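# Clip a briefs waistband end into a hanger clip

## Task

Get one end of the waistband of the briefs held in either of the hanger's two clips, with the clipped point lying closer to that end than to the middle of the waistband.

## Robot and tools

Robot: two arms, left_arm and right_arm, each a jointed arm with a parallel two-finger gripper. The fingers point along the gripper's +z axis and close along its y axis. end_effector_position is the spot between the finger pads, about 1 cm short of the tips.

Frames: the scene frame has its origin on the table top midway between the nominal arm bases, +z up, +x out over the table, and left_arm on the +y side (this does not match left and right in images). Each arm reports its hand pose, velocities and targets in its own base frame. Calibrated bases: left_arm at (+0.041, +0.269, 0) m, right_arm at (-0.015, -0.286, 0) m, each turned only slightly about z, with up along +z. Fixed cameras and the table use the scene frame. Reported hand positions and orientations may be off by a few centimetres, more at long reach.

Cameras: cam_high, cam_low, cam_left_wrist, cam_right_wrist, all 896x504. Wrist images can lag slightly while the arm moves.

The row format: every motion command uses rows of 14 numbers in [-1, 1]. The first seven belong to left_arm and the last seven to right_arm: dx, dy, dz, rx, ry, rz, opening. dx, dy, dz and rx, ry, rz are offsets measured from that arm's Hand target as it stood when the action or move began, along that arm's base axes. They are not absolute poses. 1.0 equals 0.6 m for translation and 180 degrees for rotation. rx, ry, rz form a single rotation vector turning about the Hand target position. Opening is absolute, not an offset: +1 is fully open (0.093 m) and -1 is closed. Both arms must always be filled in; sending 0 for an arm's six pose values re-commands its current Hand target. Sending the same offset twice moves the arm twice.

execute_actions(actions, cameras): actions is a list of actions. Each action is a table of up to 15 rows, one row per 1/30 s step; if the table is shorter, its last row holds for the rest of the 15 steps. Every row is counted from the pose at the start of that action, not from the previous row. An empty list just returns the state and images. cameras chooses which images come back: omitted, null or ["all"] gives all; [] gives none.

move(target, speed, blend, opening_speed, blocking, cameras): drives each gripper in a straight line toward its offset. target is one 14-number row, or a list of up to 15 rows; every row in the list counts from the same starting Hand targets. speed is in m/s (0.002 to 2.9, default 0.25), and turning is capped at twice that in rad/s. blend is in metres and rounds corners in a list. opening_speed is per second on the -1..+1 scale, at least 0.2. The whole move is capped at 10 s. With blocking=false the call returns after about 0.5 s and the motion keeps going. Paths do not avoid obstacles or the other arm, and grippers can lag behind or overshoot. Avoid paths that pass near an arm's own base.

Move result: the move: line reports the ending (done, off_target, moving, held, fault) plus any limits (paced means clipped, held means a check withheld steps). done means within 10 mm and 2 degrees; neither done nor off_target tells you whether anything is being touched.

wait(seconds 0 to 10): lets time pass while commands hold. stop(): brakes a running move. zoom_image(camera, region [x0,y0,x1,y1], at most 504x504 px): gives a closer look at the latest image. read_manual: returns licence text only. finished_scene(scene): ends the scene permanently. Scene 1 is practice and can be skipped.

Control notes: each step, commanded orientation is clipped to within 40 degrees of the measured one. Hand target is the last commanded pose after that clip. Grippers often stop short because of friction or weight; resend the missing distance as an offset. After a move, check position and tilt and correct any drift. To end a push, command the target back beyond the gripper. An arm blocked by an object keeps pressing until it is commanded elsewhere.

Grip readings: grip_measured uses the same scale as the opening value. Pads meet at about -0.94, and each mm of object width adds about 0.0208. To hold, keep sending the value that closed the gripper. To release, send a value well above the reading for the object's width. A very low command sent all at once squeezes hard for a moment. The last entry in Joint positions is the gripper opening in metres.

Motor heat: holding loads, stretching out or pushing against something heats motors. MOTOR HOT appears at 75 °C, the arm folds and idles at 90 °C, and it goes limp at 100 °C.

Joint torques include gravity and are noisy. Joints 1 to 3 wrap at ±28 N m.

Avoid: dropping the briefs or hanger off the table (that fails the task), releasing things while they move, fast impacts, hard pushes, and any contact or squeeze between the two arms, including one gripper closing on the other's fingers. The clip must still hold after the robot lets go.

Each tool is called after ">>>" in YAML: its name, and indented under it one key for each argument.

## Session

>>> execute_actions:
  actions: []

Scene clock: 0.00 s.
left_arm: end_effector_position=(+0.3814, +0.0282, +0.0736) grip_measured=+1.000 end_effector_quat_wxyz=(+0.535, -0.058, +0.842, +0.033) | right_arm: end_effector_position=(+0.3907, -0.0128, +0.0842) grip_measured=+1.000 end_effector_quat_wxyz=(+0.572, +0.045, +0.818, -0.041)
Joint positions: left_arm=[0.037 1.534 0.376 0.717 -0.084 -0.047 0.093] | right_arm=[0.031 1.588 0.365 0.868 0.148 0.038 0.093]
Joint velocities: within noise
Joint torques (N m): no reading
Heat: left arm: 48 °C; right arm: 50 °C.
Hand target: left_arm +0.3844, +0.0289, +0.0803; +0.544, -0.060, +0.836, +0.033 | right_arm +0.3917, -0.0132, +0.0863; +0.574, +0.048, +0.817, -0.041
Tool commands: left_gripper/opening=+1.0 right_gripper/opening=+1.0

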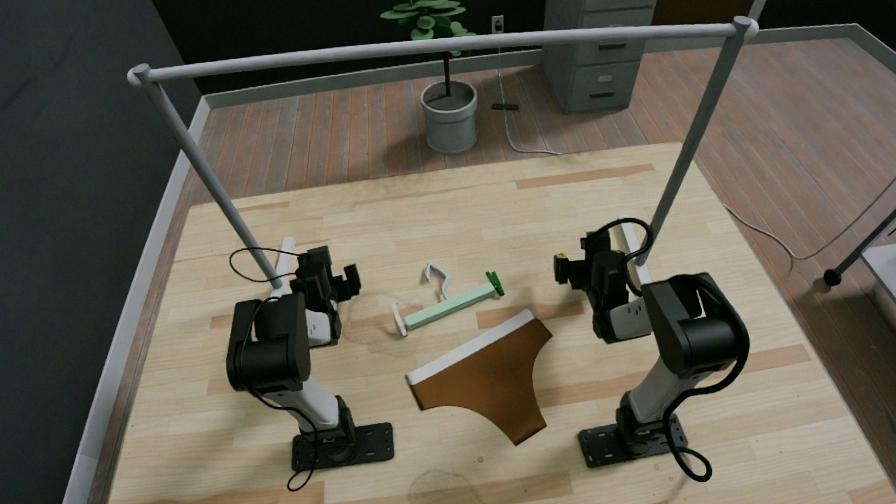

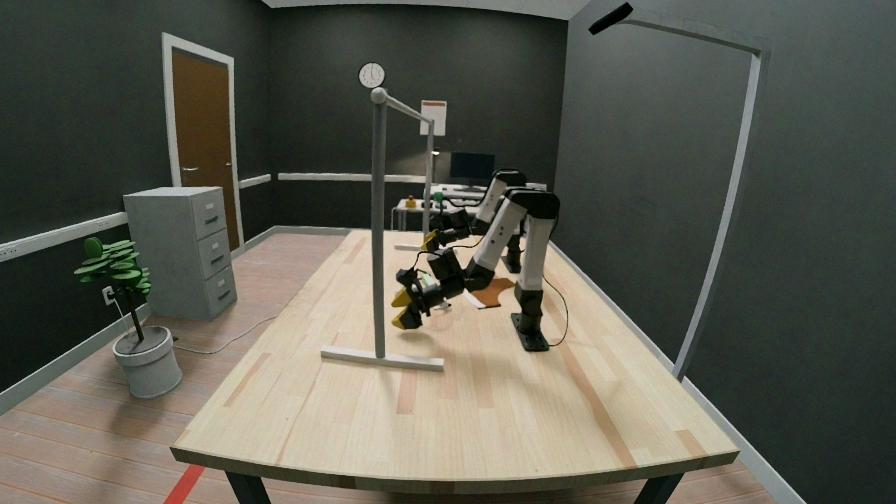

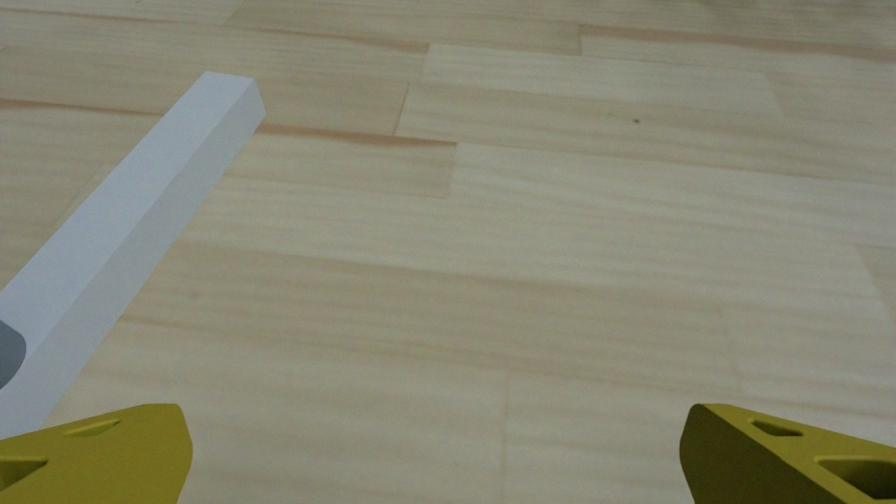

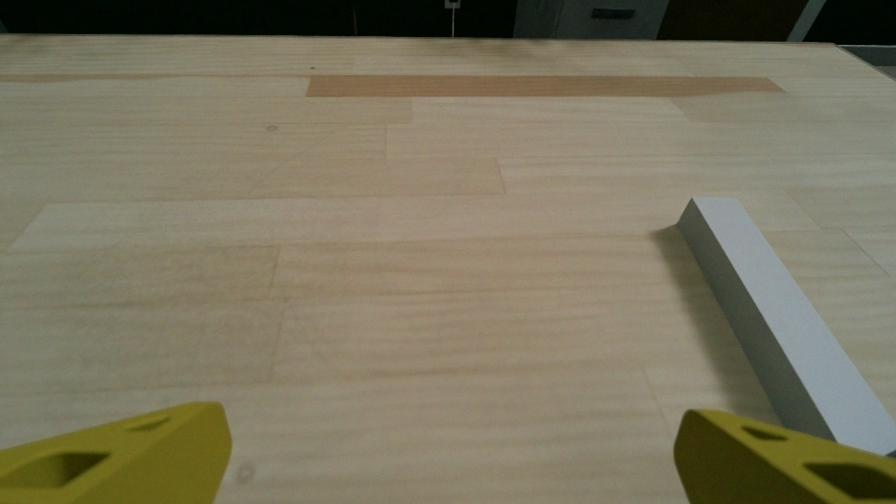

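>>> zoom_image:
  camera: "cam_high"
  region: [370, 240, 580, 360]

>>> zoom_image:
  camera: "cam_high"
  region: [380, 290, 580, 460]

>>> zoom_image:
  camera: "cam_low"
  region: [390, 240, 540, 330]

Scaled by 2.400 from the camera's 896x504 image, which has a finer 1280x720 frame.

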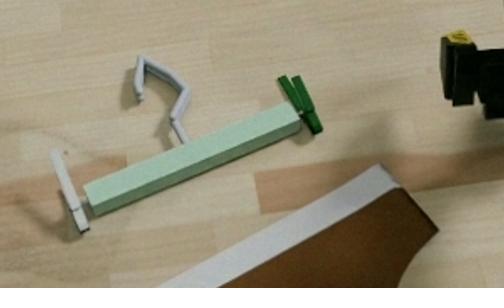

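Scaled by 2.520 from the camera's 896x504 image, which has a finer 1280x720 frame.

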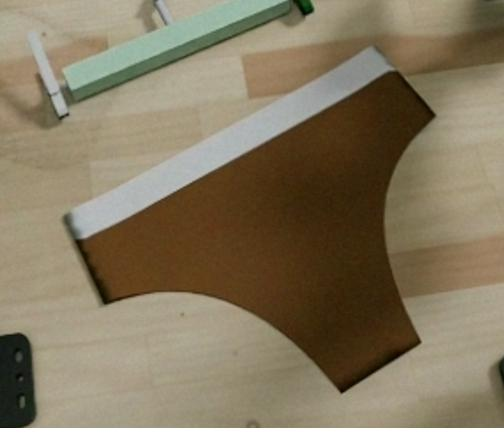

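Scaled by 3.360 from the camera's 896x504 image, which has a finer 1280x720 frame.

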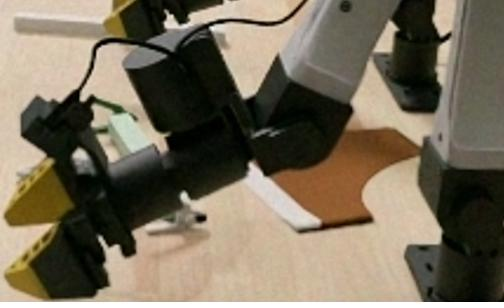

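>>> zoom_image:
  camera: "cam_high"
  region: [470, 260, 520, 305]

>>> zoom_image:
  camera: "cam_high"
  region: [380, 290, 430, 345]

>>> zoom_image:
  camera: "cam_low"
  region: [400, 260, 470, 330]

Scaled by 10.080 from the camera's 896x504 image, which has a finer 1280x720 frame.

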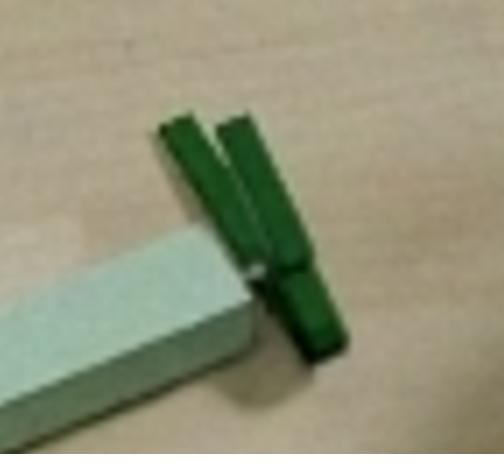

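Scaled by 9.164 from the camera's 896x504 image, which has a finer 1280x720 frame.

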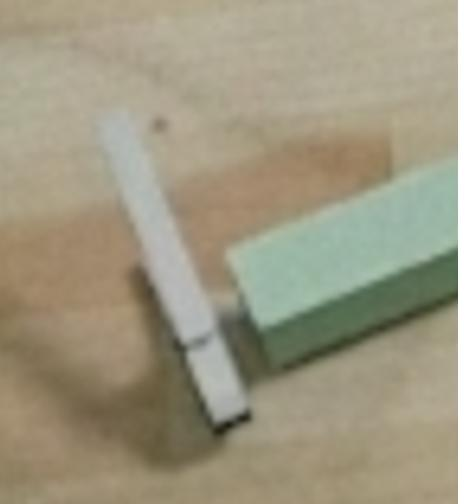

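Scaled by 7.200 from the camera's 896x504 image, which has a finer 1280x720 frame.

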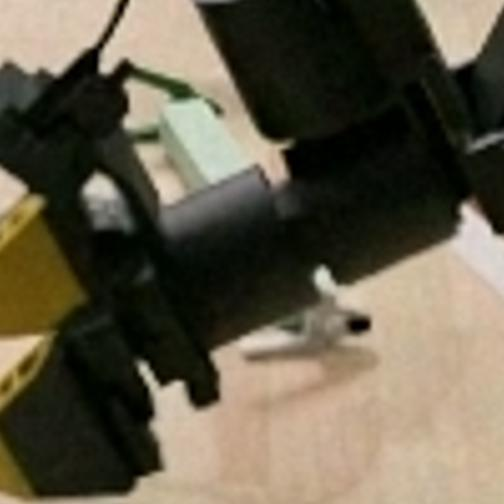

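>>> move:
  target: [0, 0, 0, 0, 0, 0, 1, -0.1528, 0.1553, 0.2728, -0.02266, 0.1688, 0.1739, 1]
  speed: 0.25

Scene clock: 64.80 s.
left_arm: end_effector_position=(+0.3814, +0.0282, +0.0736) grip_measured=+1.000 end_effector_quat_wxyz=(+0.535, -0.058, +0.842, +0.033) | right_arm: end_effector_position=(+0.3021, +0.0745, +0.2452) grip_measured=+1.000 end_effector_quat_wxyz=(+0.337, -0.191, +0.920, +0.066)
Joint positions: left_arm=[0.037 1.534 0.376 0.717 -0.084 -0.047 0.093] | right_arm=[0.159 1.169 1.23 -0.945 -0.154 -0.195 0.093]
Joint velocities: within noise
Joint torques (N m): left_arm=[0.12 -6.27 6.43 2.12 0.03 -0.02] | right_arm=[0.54 -2.85 7.43 1.42 -0.29 -0.04]
Heat: left arm: 50 °C; right arm: 51 °C.
Hand target: left_arm +0.3844, +0.0289, +0.0803; +0.544, -0.060, +0.836, +0.033 | right_arm +0.3001, +0.0800, +0.2499; +0.334, -0.204, +0.917, +0.074
Off the commanded pose: left_arm 0.007 m, 1 deg | right_arm 0.008 m, 2 deg.
move: done
camera_calibration:
cam_right_wrist: T_world_to_cam=[[0.397325, -0.917602, 0.0117753, -0.0510515], [-0.879783, -0.384536, -0.279487, 0.404531], [0.260986, 0.100688, -0.960077, 0.232014], [0, 0, 0, 1]] pos_world=[0.315632, 0.0853511, 0.336413]

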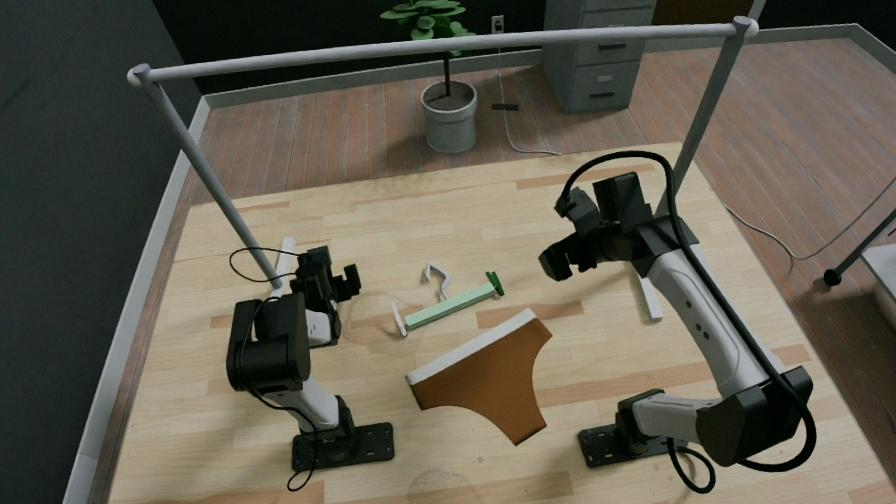

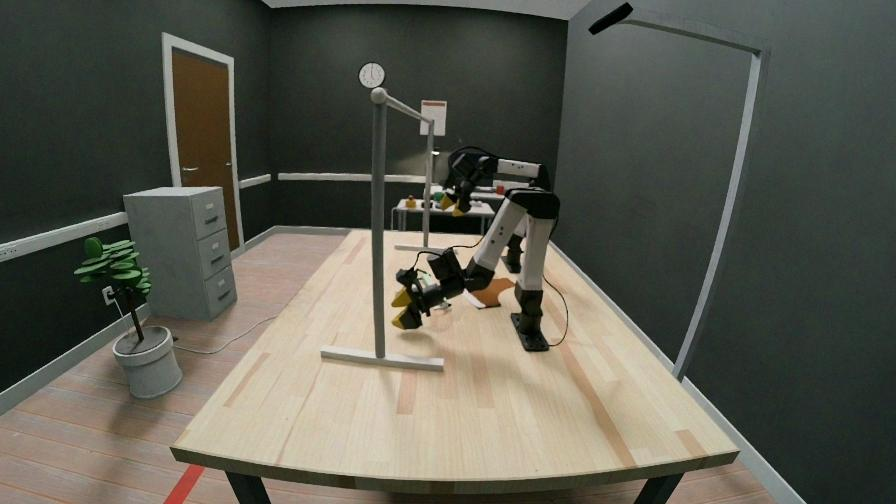

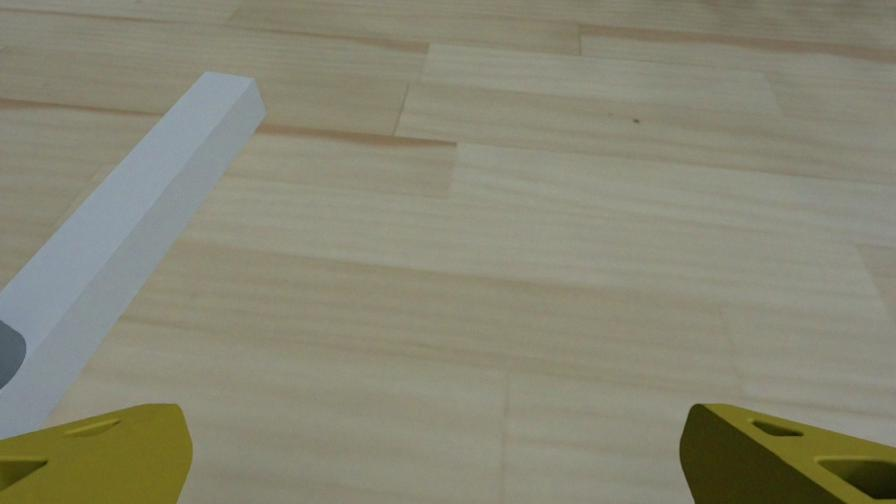

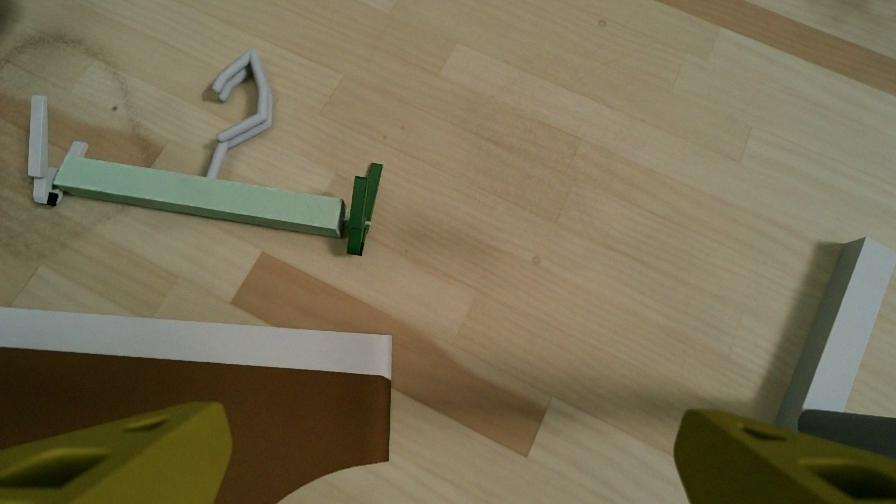

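>>> zoom_image:
  camera: "cam_right_wrist"
  region: [320, 150, 410, 270]

>>> zoom_image:
  camera: "cam_right_wrist"
  region: [10, 80, 110, 220]

Scaled by 4.200 from the camera's 896x504 image, which has a finer 1280x720 frame.

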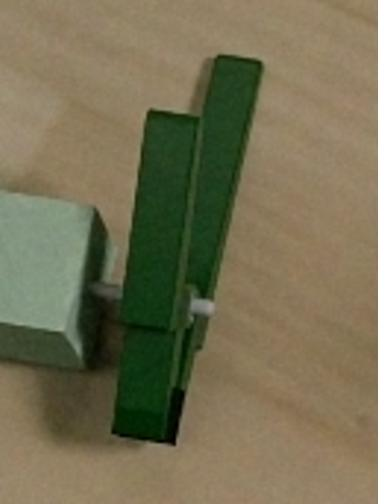

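Scaled by 3.600 from the camera's 896x504 image, which has a finer 1280x720 frame.

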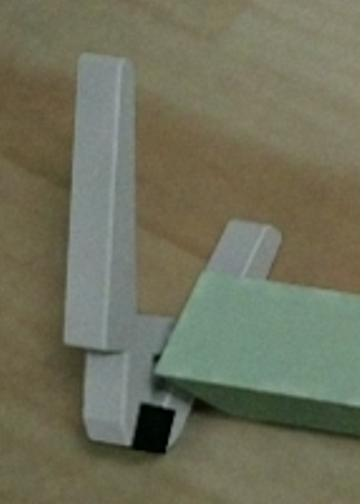

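>>> move:
  target: [0, 0, 0, 0, 0, 0, 1, 0.0832, 0.0083, -0.2765, 0.0763, -0.0832, 0.1925, 1]
  speed: 0.25

Scene clock: 172.90 s.
left_arm: end_effector_position=(+0.3814, +0.0282, +0.0736) grip_measured=+1.000 end_effector_quat_wxyz=(+0.535, -0.058, +0.842, +0.033) | right_arm: end_effector_position=(+0.3502, +0.0854, +0.0862) grip_measured=+1.000 end_effector_quat_wxyz=(+0.426, -0.430, +0.757, +0.247)
Joint positions: left_arm=[0.037 1.534 0.376 0.717 -0.084 -0.047 0.093] | right_arm=[-0.141 1.616 0.779 -0.172 -0.916 -0.891 0.093]
Joint velocities: within noise
Joint torques (N m): left_arm=[0.09 -6.24 6.39 2.11 0.04 -0.01] | right_arm=[-0.79 -5.67 3.95 1.51 -0.83 -0.06]
Heat: left arm: 49 °C; right arm: 57 °C.
Hand target: left_arm +0.3844, +0.0289, +0.0803; +0.544, -0.060, +0.836, +0.033 | right_arm +0.3500, +0.0850, +0.0841; +0.433, -0.434, +0.750, +0.250
Off the commanded pose: left_arm 0.007 m, 1 deg | right_arm 0.002 m, 1 deg.
move: done
camera_calibration:
cam_right_wrist: T_world_to_cam=[[0.861384, -0.507953, -0.000967122, -0.254687], [-0.416088, -0.704506, -0.574928, 0.296905], [0.291355, 0.495637, -0.818203, 0.00920957], [0, 0, 0, 1]] pos_world=[0.340239, 0.0752379, 0.177988]

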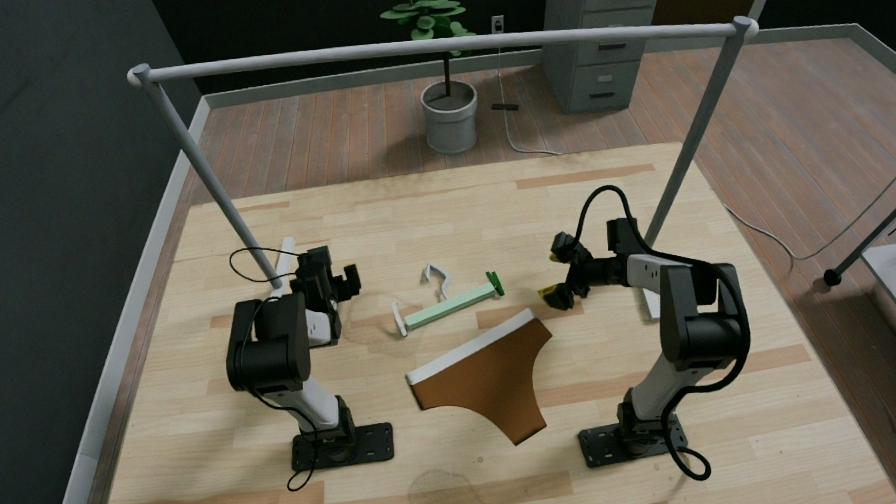

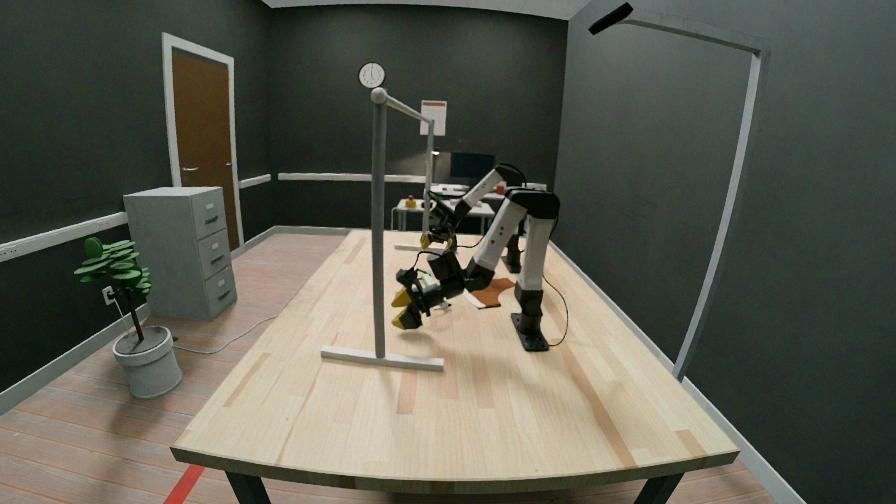

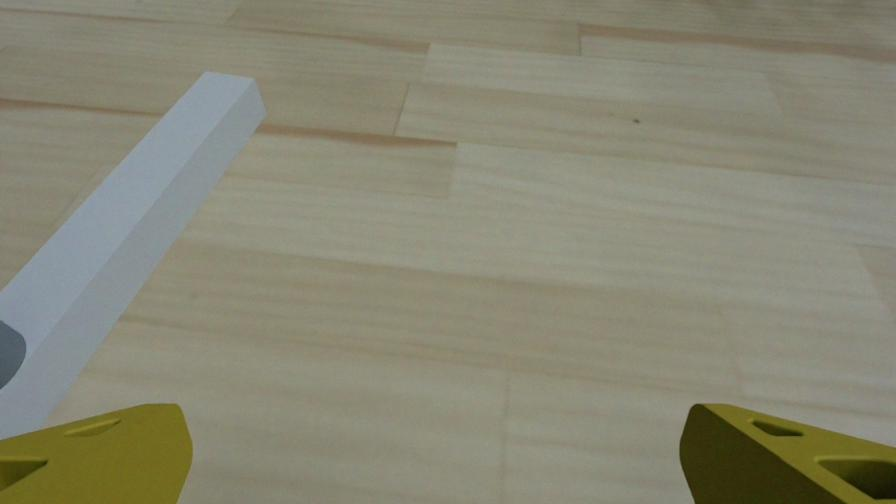

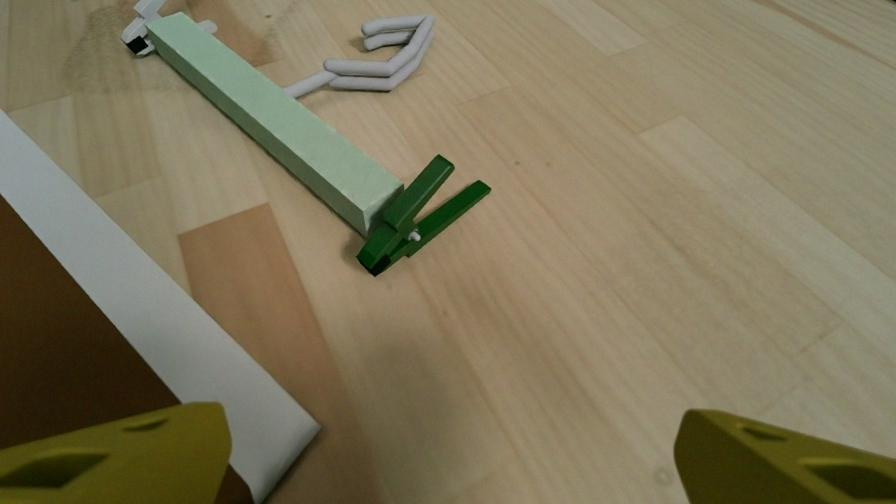

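>>> zoom_image:
  camera: "cam_right_wrist"
  region: [330, 140, 510, 290]

>>> zoom_image:
  camera: "cam_right_wrist"
  region: [100, 0, 260, 70]

Scaled by 2.800 from the camera's 896x504 image, which has a finer 1280x720 frame.

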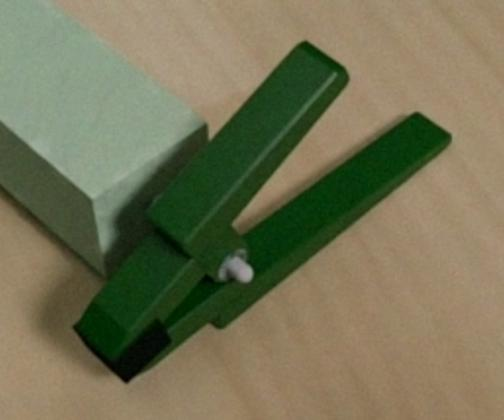

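Scaled by 3.150 from the camera's 896x504 image, which has a finer 1280x720 frame.

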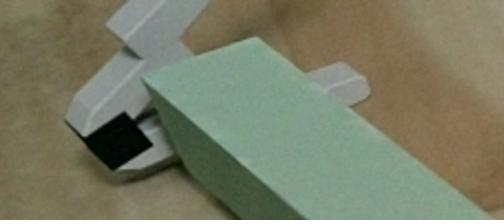

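>>> move:
  target: [0, 0, 0, 0, 0, 0, 1, 0.0667, -0.0917, -0.0152, 0.0722, -0.0417, 0, 1]
  speed: 0.2
  cameras: ["cam_right_wrist"]

>>> zoom_image:
  camera: "cam_right_wrist"
  region: [200, 100, 500, 270]

Scene clock: 282.83 s.
left_arm: end_effector_position=(+0.3814, +0.0282, +0.0736) grip_measured=+1.000 end_effector_quat_wxyz=(+0.535, -0.058, +0.842, +0.033) | right_arm: end_effector_position=(+0.3823, +0.0365, +0.0704) grip_measured=+1.000 end_effector_quat_wxyz=(+0.511, -0.393, +0.698, +0.311)
Joint positions: left_arm=[0.037 1.534 0.376 0.717 -0.084 -0.047 0.093] | right_arm=[-0.331 1.907 0.865 0.016 -1.234 -0.967 0.093]
Joint velocities: within noise
Joint torques (N m): left_arm=[0.13 -6.28 6.42 2.12 0.04 -0.02] | right_arm=[-1.36 -7.04 5.53 1.4 -0.95 0.06]
Heat: left arm: 48 °C; right arm: 48 °C.
Hand target: left_arm +0.3844, +0.0289, +0.0803; +0.544, -0.060, +0.836, +0.033 | right_arm +0.3900, +0.0300, +0.0750; +0.527, -0.397, +0.687, +0.305
Off the commanded pose: left_arm 0.007 m, 1 deg | right_arm 0.011 m, 2 deg.
move: off_target (right_arm)
camera_calibration:
cam_right_wrist: T_world_to_cam=[[0.866685, -0.498116, -0.0271538, -0.307644], [-0.340604, -0.551101, -0.761759, 0.245558], [0.36448, 0.669454, -0.647291, -0.0352703], [0, 0, 0, 1]] pos_world=[0.363124, 0.00569645, 0.155872]
Images, in order (width x height): cam_right_wrist 896x504.

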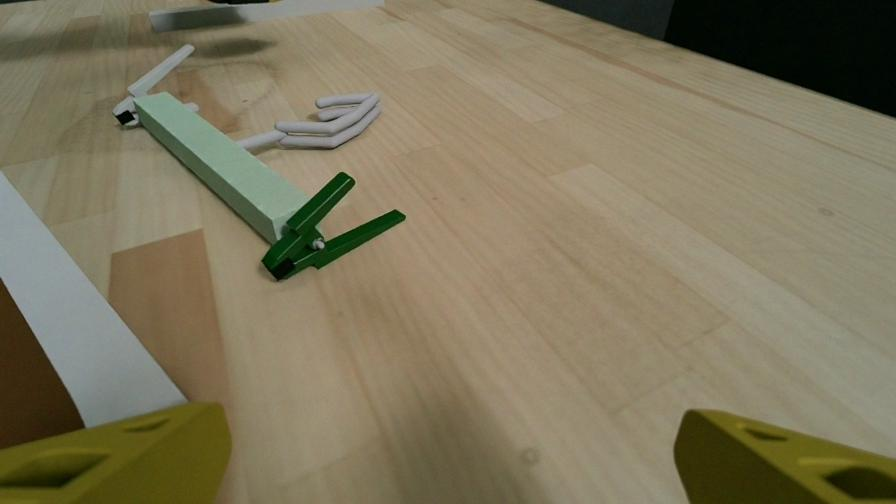

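Scaled by 1.680 from the camera's 896x504 image, which has a finer 1280x720 frame.

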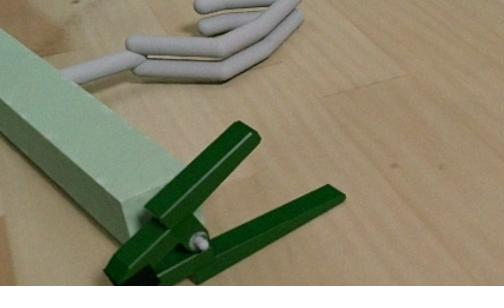

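>>> zoom_image:
  camera: "cam_right_wrist"
  region: [240, 160, 420, 290]

>>> zoom_image:
  camera: "cam_right_wrist"
  region: [90, 30, 270, 160]

Scaled by 2.800 from the camera's 896x504 image, which has a finer 1280x720 frame.

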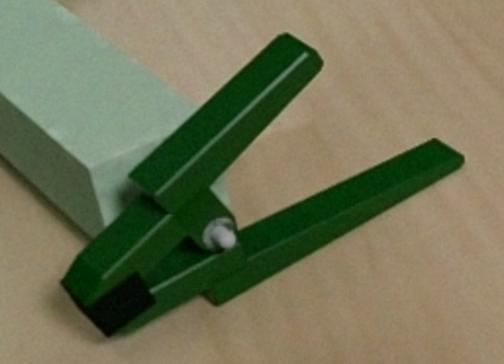

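Scaled by 2.800 from the camera's 896x504 image, which has a finer 1280x720 frame.

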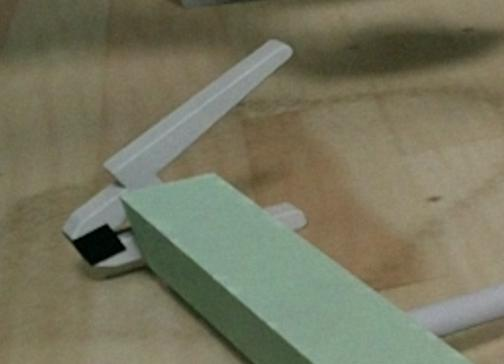

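>>> move:
  target:
    - [-0.0907, -0.1315, 0.2828, -0.118, 0.156, -0.0386, -0.93, 0, 0, 0, 0, 0, 0, 1]
    - [-0.0827, -0.5760, 0.0420, -0.2365, 0.3118, -0.0771, -0.93, 0, 0, 0, 0, 0, 0, 1]
  speed: 0.25
  blend: 0.05

Scene clock: 435.47 s.
left_arm: end_effector_position=(+0.3249, -0.3052, +0.0956) grip_measured=-0.927 end_effector_quat_wxyz=(+0.028, -0.134, +0.951, -0.276) | right_arm: end_effector_position=(+0.3825, +0.0365, +0.0705) grip_measured=+1.000 end_effector_quat_wxyz=(+0.512, -0.393, +0.698, +0.311)
Joint positions: left_arm=[-0.624 1.867 1.382 -0.639 0.352 -0.984 0.001] | right_arm=[-0.331 1.907 0.865 0.017 -1.234 -0.967 0.093]
Joint velocities: within noise
Joint torques (N m): left_arm=[-0.09 -9.54 9.59 1.47 0.39 -0.06] | right_arm=[-1.31 -6.99 5.57 1.42 -0.94 0.04]
Heat: left arm: 48 °C; right arm: 51 °C.
Hand target: left_arm +0.3347, -0.3168, +0.1055; +0.040, -0.128, +0.945, -0.298 | right_arm +0.3900, +0.0300, +0.0750; +0.527, -0.397, +0.687, +0.304
Off the commanded pose: left_arm 0.018 m, 3 deg | right_arm 0.011 m, 2 deg.
move: off_target (left_arm, right_arm)
camera_calibration:
cam_left_wrist: T_world_to_cam=[[0.249356, -0.80255, 0.541973, -0.380823], [-0.919553, -0.0207023, 0.392421, 0.290547], [-0.303718, -0.596225, -0.743149, 0.0719145], [0, 0, 0, 1]] pos_world=[0.383976, -0.256738, 0.145822]
cam_right_wrist: T_world_to_cam=[[0.866735, -0.498109, -0.0256416, -0.30803], [-0.3395, -0.551525, -0.761945, 0.24524], [0.365389, 0.66911, -0.647134, -0.03553], [0, 0, 0, 1]] pos_world=[0.363222, 0.00559699, 0.155969]

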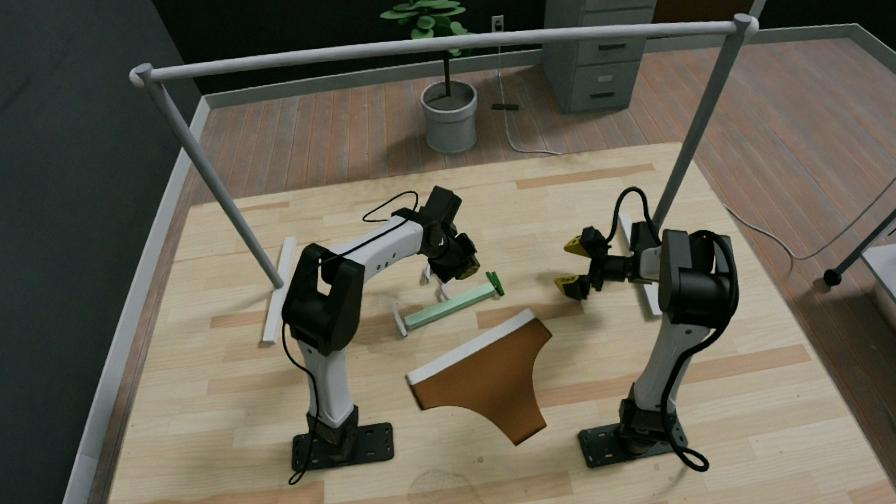

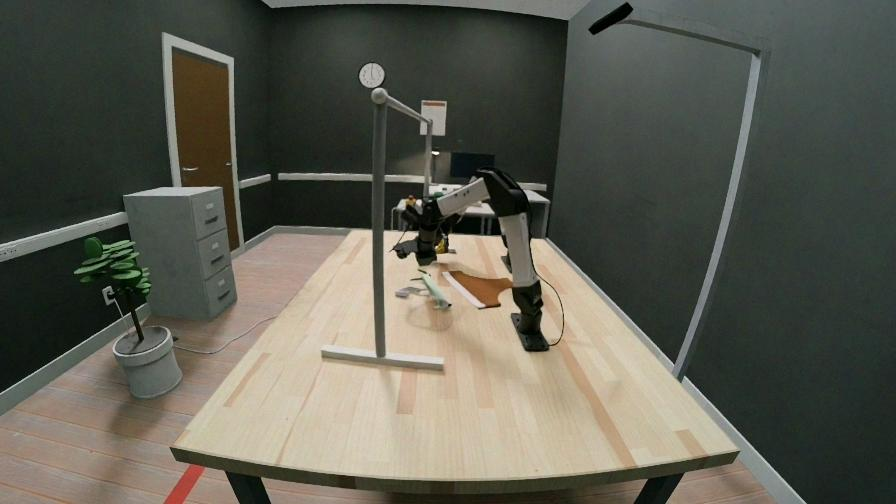

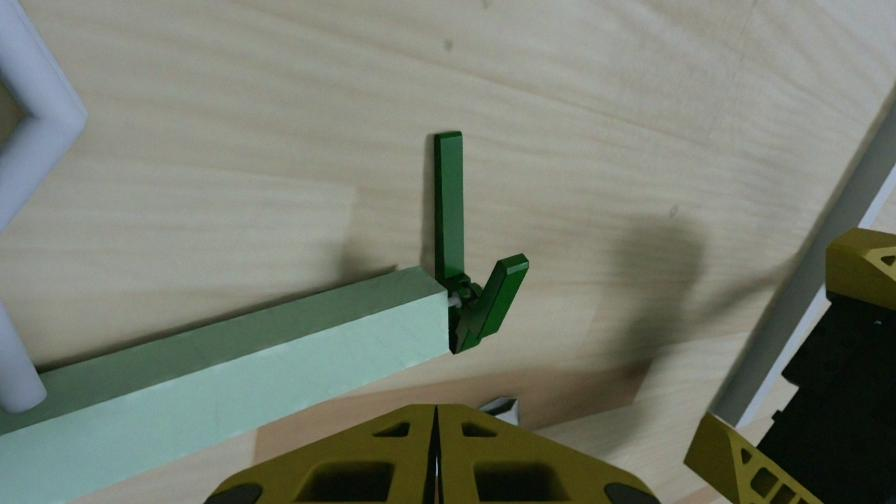

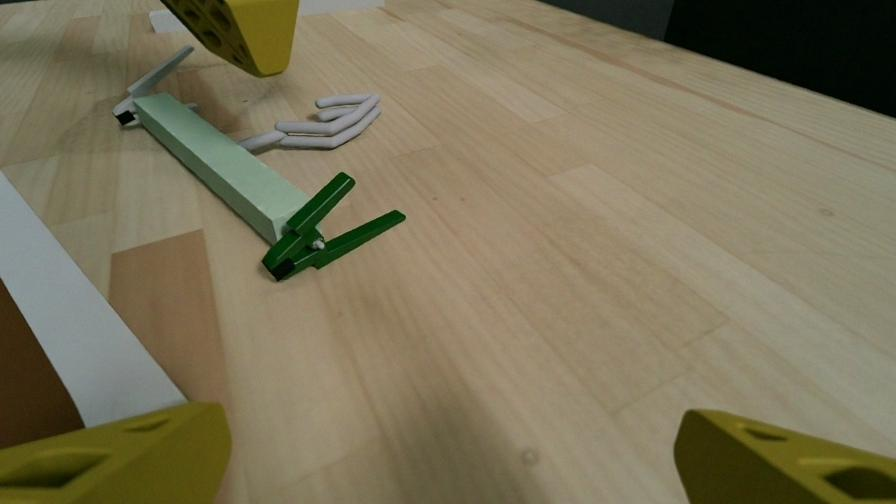

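>>> move:
  target: [0.0277, -0.1045, -0.0332, 0, 0, 0, -0.93, 0, 0, 0, 0, 0, 0, 1]
  speed: 0.15
  cameras: ["cam_left_wrist", "cam_right_wrist"]

Scene clock: 453.73 s.
left_arm: end_effector_position=(+0.3403, -0.3717, +0.0802) grip_measured=-0.927 end_effector_quat_wxyz=(+0.023, -0.129, +0.949, -0.287) | right_arm: end_effector_position=(+0.3825, +0.0365, +0.0705) grip_measured=+1.000 end_effector_quat_wxyz=(+0.512, -0.393, +0.698, +0.311)
Joint positions: left_arm=[-0.72 2.069 1.592 -0.604 0.334 -1.073 0.001] | right_arm=[-0.331 1.907 0.865 0.017 -1.234 -0.967 0.093]
Joint velocities: within noise
Joint torques (N m): left_arm=[0.05 -11.02 9.73 1.46 0.07 -0.07] | right_arm=[-1.37 -7.08 5.55 1.41 -0.95 0.05]
Heat: left arm: 48 °C; right arm: 51 °C.
Hand target: left_arm +0.3514, -0.3795, +0.0856; +0.040, -0.128, +0.945, -0.298 | right_arm +0.3900, +0.0300, +0.0750; +0.527, -0.397, +0.687, +0.304
Off the commanded pose: left_arm 0.014 m, 2 deg | right_arm 0.011 m, 2 deg.
move: off_target (left_arm, right_arm)
camera_calibration:
cam_left_wrist: T_world_to_cam=[[0.240839, -0.792224, 0.560694, -0.424448], [-0.918299, 0.00102059, 0.395885, 0.316868], [-0.314202, -0.610229, -0.727253, 0.0226035], [0, 0, 0, 1]] pos_world=[0.400305, -0.322788, 0.12898]
cam_right_wrist: T_world_to_cam=[[0.866735, -0.498109, -0.0256416, -0.30803], [-0.3395, -0.551525, -0.761945, 0.24524], [0.365389, 0.66911, -0.647134, -0.03553], [0, 0, 0, 1]] pos_world=[0.363222, 0.00559699, 0.155969]
Images, in order (width x height): cam_left_wrist 896x504, cam_right_wrist 896x504.

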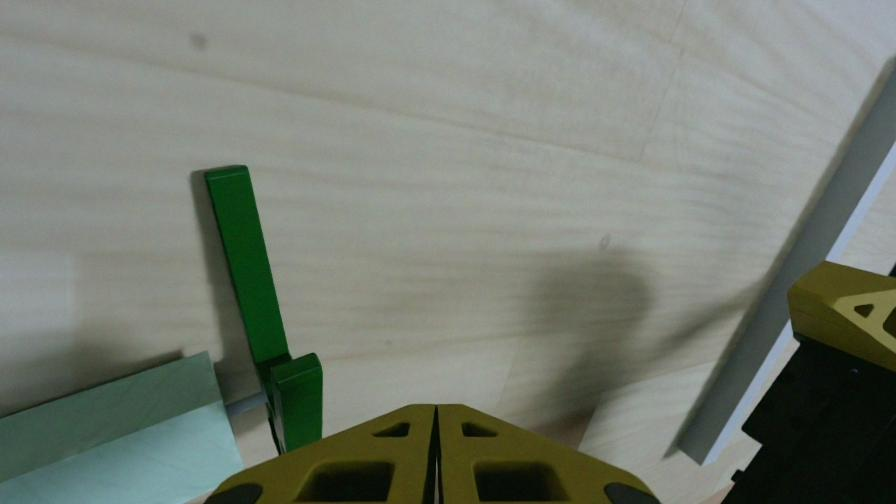

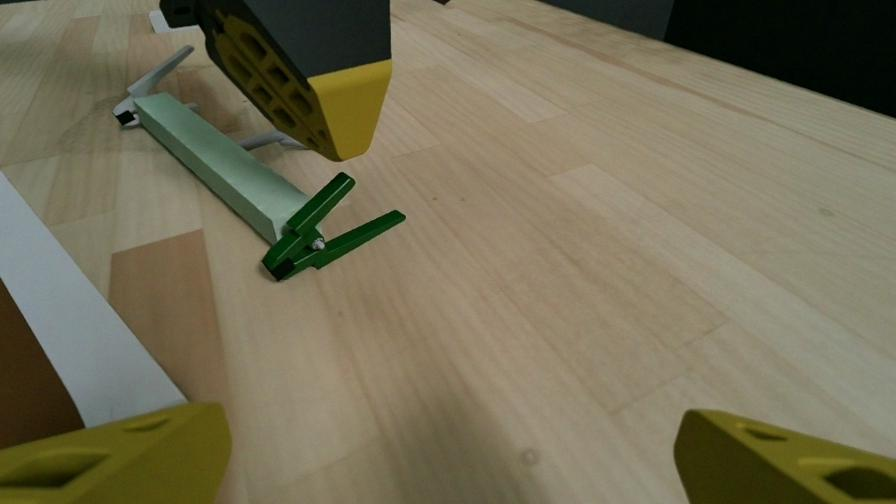

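>>> move:
  target: [0.0040, 0.0427, -0.0050, 0, 0, 0, -0.93, 0, 0, 0, 0, 0, 0, 1]
  speed: 0.1
  cameras: ["cam_left_wrist", "cam_right_wrist"]

Scene clock: 470.23 s.
left_arm: end_effector_position=(+0.3501, -0.3500, +0.0672) grip_measured=-0.927 end_effector_quat_wxyz=(+0.024, -0.141, +0.951, -0.275) | right_arm: end_effector_position=(+0.3825, +0.0365, +0.0705) grip_measured=+1.000 end_effector_quat_wxyz=(+0.512, -0.393, +0.698, +0.311)
Joint positions: left_arm=[-0.674 2.069 1.552 -0.595 0.334 -1.046 0.001] | right_arm=[-0.331 1.907 0.865 0.017 -1.234 -0.967 0.093]
Joint velocities: within noise
Joint torques (N m): left_arm=[0.39 -15.31 5.98 1.5 0.32 0.11] | right_arm=[-1.29 -7.06 5.5 1.4 -0.94 0.06]
Heat: left arm: 50 °C; right arm: 51 °C.
Hand target: left_arm +0.3538, -0.3538, +0.0825; +0.040, -0.128, +0.945, -0.298 | right_arm +0.3900, +0.0300, +0.0750; +0.527, -0.397, +0.687, +0.304
Off the commanded pose: left_arm 0.016 m, 4 deg | right_arm 0.011 m, 2 deg.
move: off_target (left_arm, right_arm)
camera_calibration:
cam_left_wrist: T_world_to_cam=[[0.264073, -0.799139, 0.540039, -0.411483], [-0.914374, -0.0292666, 0.40381, 0.318445], [-0.306896, -0.600433, -0.738441, 0.0311239], [0, 0, 0, 1]] pos_world=[0.409391, -0.300825, 0.116609]
cam_right_wrist: T_world_to_cam=[[0.866735, -0.498109, -0.0256416, -0.30803], [-0.3395, -0.551525, -0.761945, 0.24524], [0.365389, 0.66911, -0.647134, -0.03553], [0, 0, 0, 1]] pos_world=[0.363222, 0.00559699, 0.155969]
Images, in order (width x height): cam_left_wrist 896x504, cam_right_wrist 896x504.

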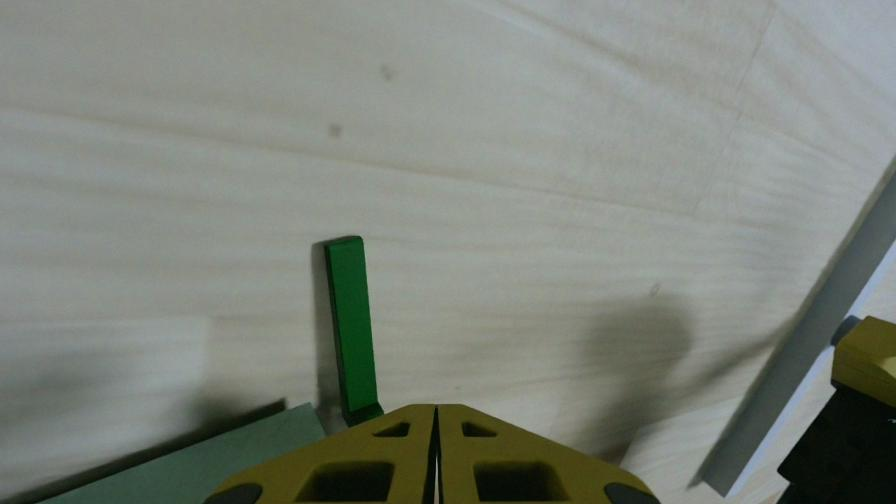

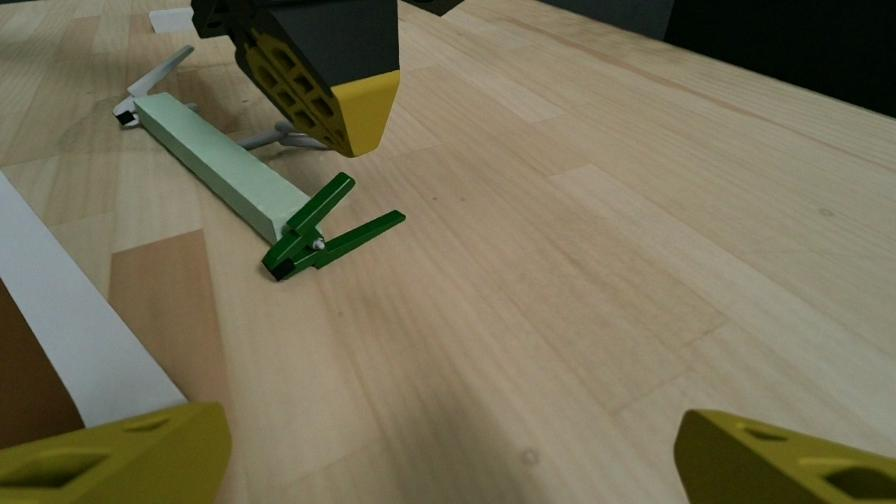

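>>> execute_actions:
  actions: []
  cameras: ["cam_right_wrist", "cam_high"]

Scene clock: 487.40 s.
left_arm: end_effector_position=(+0.3504, -0.3502, +0.0673) grip_measured=-0.927 end_effector_quat_wxyz=(+0.024, -0.140, +0.951, -0.276) | right_arm: end_effector_position=(+0.3825, +0.0365, +0.0705) grip_measured=+1.000 end_effector_quat_wxyz=(+0.512, -0.393, +0.698, +0.311)
Joint positions: left_arm=[-0.674 2.069 1.552 -0.593 0.334 -1.044 0.001] | right_arm=[-0.331 1.907 0.865 0.017 -1.234 -0.967 0.093]
Joint velocities: within noise
Joint torques (N m): left_arm=[0.35 -15.32 5.98 1.49 0.32 0.12] | right_arm=[-1.29 -7.13 5.56 1.41 -0.95 0.07]
Heat: left arm: 49 °C; right arm: 51 °C.
Hand target: left_arm +0.3538, -0.3538, +0.0825; +0.040, -0.128, +0.945, -0.298 | right_arm +0.3900, +0.0300, +0.0750; +0.527, -0.397, +0.687, +0.304
Tool commands: left_gripper/opening=-0.93 right_gripper/opening=+1.0
Off the commanded pose: left_arm 0.016 m, 3 deg | right_arm 0.011 m, 2 deg.
camera_calibration:
cam_right_wrist: T_world_to_cam=[[0.866735, -0.498109, -0.0256416, -0.30803], [-0.3395, -0.551525, -0.761945, 0.24524], [0.365389, 0.66911, -0.647134, -0.03553], [0, 0, 0, 1]] pos_world=[0.363222, 0.00559699, 0.155969]
Images, in order (width x height): cam_high 896x504, cam_right_wrist 896x504.

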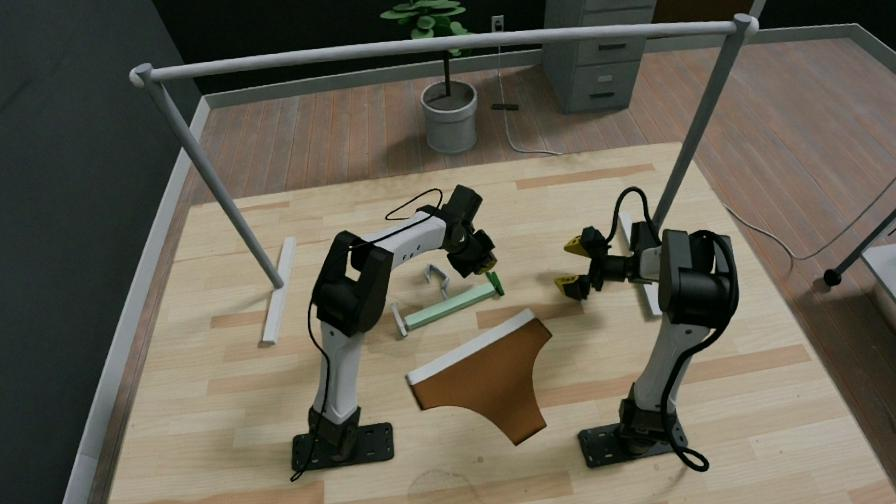

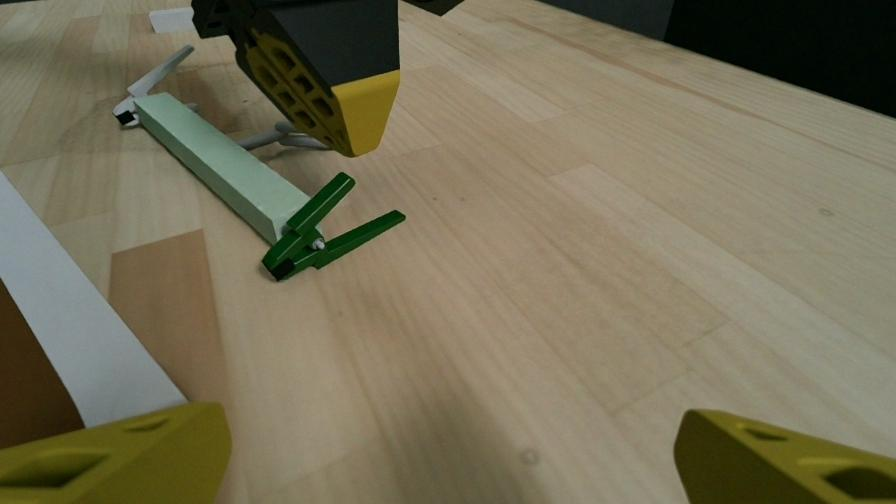

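>>> move:
  target: [0, 0, -0.02, 0, 0, 0, -0.93, 0, 0, 0, 0, 0, 0, 1]
  speed: 0.04
  cameras: ["cam_right_wrist", "cam_left_wrist"]

Scene clock: 492.43 s.
left_arm: end_effector_position=(+0.3507, -0.3505, +0.0616) grip_measured=-0.927 end_effector_quat_wxyz=(+0.028, -0.138, +0.949, -0.280) | right_arm: end_effector_position=(+0.3825, +0.0365, +0.0705) grip_measured=+1.000 end_effector_quat_wxyz=(+0.512, -0.393, +0.698, +0.311)
Joint positions: left_arm=[-0.674 2.069 1.523 -0.552 0.334 -1.044 0.001] | right_arm=[-0.331 1.907 0.865 0.017 -1.234 -0.967 0.093]
Joint velocities: within noise
Joint torques (N m): left_arm=[0.39 -14.09 5.86 1.51 0.32 0.12] | right_arm=[-1.28 -7.08 5.46 1.41 -0.94 0.06]
Heat: left arm: 49 °C; right arm: 51 °C.
Hand target: left_arm +0.3538, -0.3538, +0.0705; +0.040, -0.128, +0.945, -0.298 | right_arm +0.3900, +0.0300, +0.0750; +0.527, -0.397, +0.687, +0.304
Off the commanded pose: left_arm 0.010 m, 3 deg | right_arm 0.011 m, 2 deg.
move: off_target (left_arm, right_arm)
camera_calibration:
cam_left_wrist: T_world_to_cam=[[0.256724, -0.794837, 0.549842, -0.405569], [-0.919045, -0.0247166, 0.393377, 0.325091], [-0.299081, -0.606319, -0.736837, 0.0219719], [0, 0, 0, 1]] pos_world=[0.409464, -0.301005, 0.111306]
cam_right_wrist: T_world_to_cam=[[0.866735, -0.498109, -0.0256416, -0.30803], [-0.3395, -0.551525, -0.761945, 0.24524], [0.365389, 0.66911, -0.647134, -0.03553], [0, 0, 0, 1]] pos_world=[0.363222, 0.00559699, 0.155969]
Images, in order (width x height): cam_left_wrist 896x504, cam_right_wrist 896x504.

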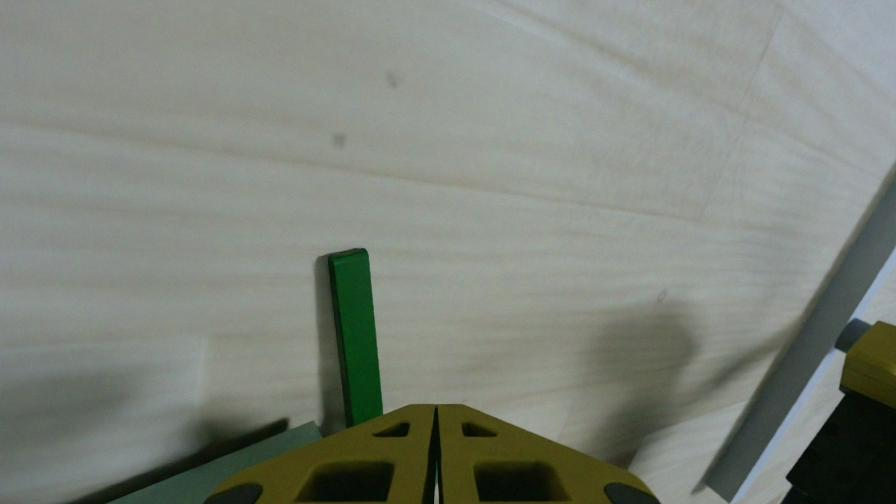

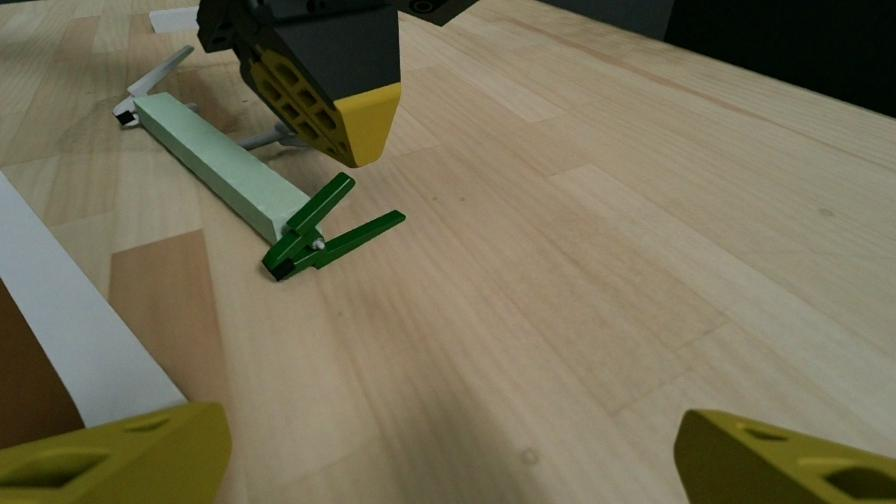

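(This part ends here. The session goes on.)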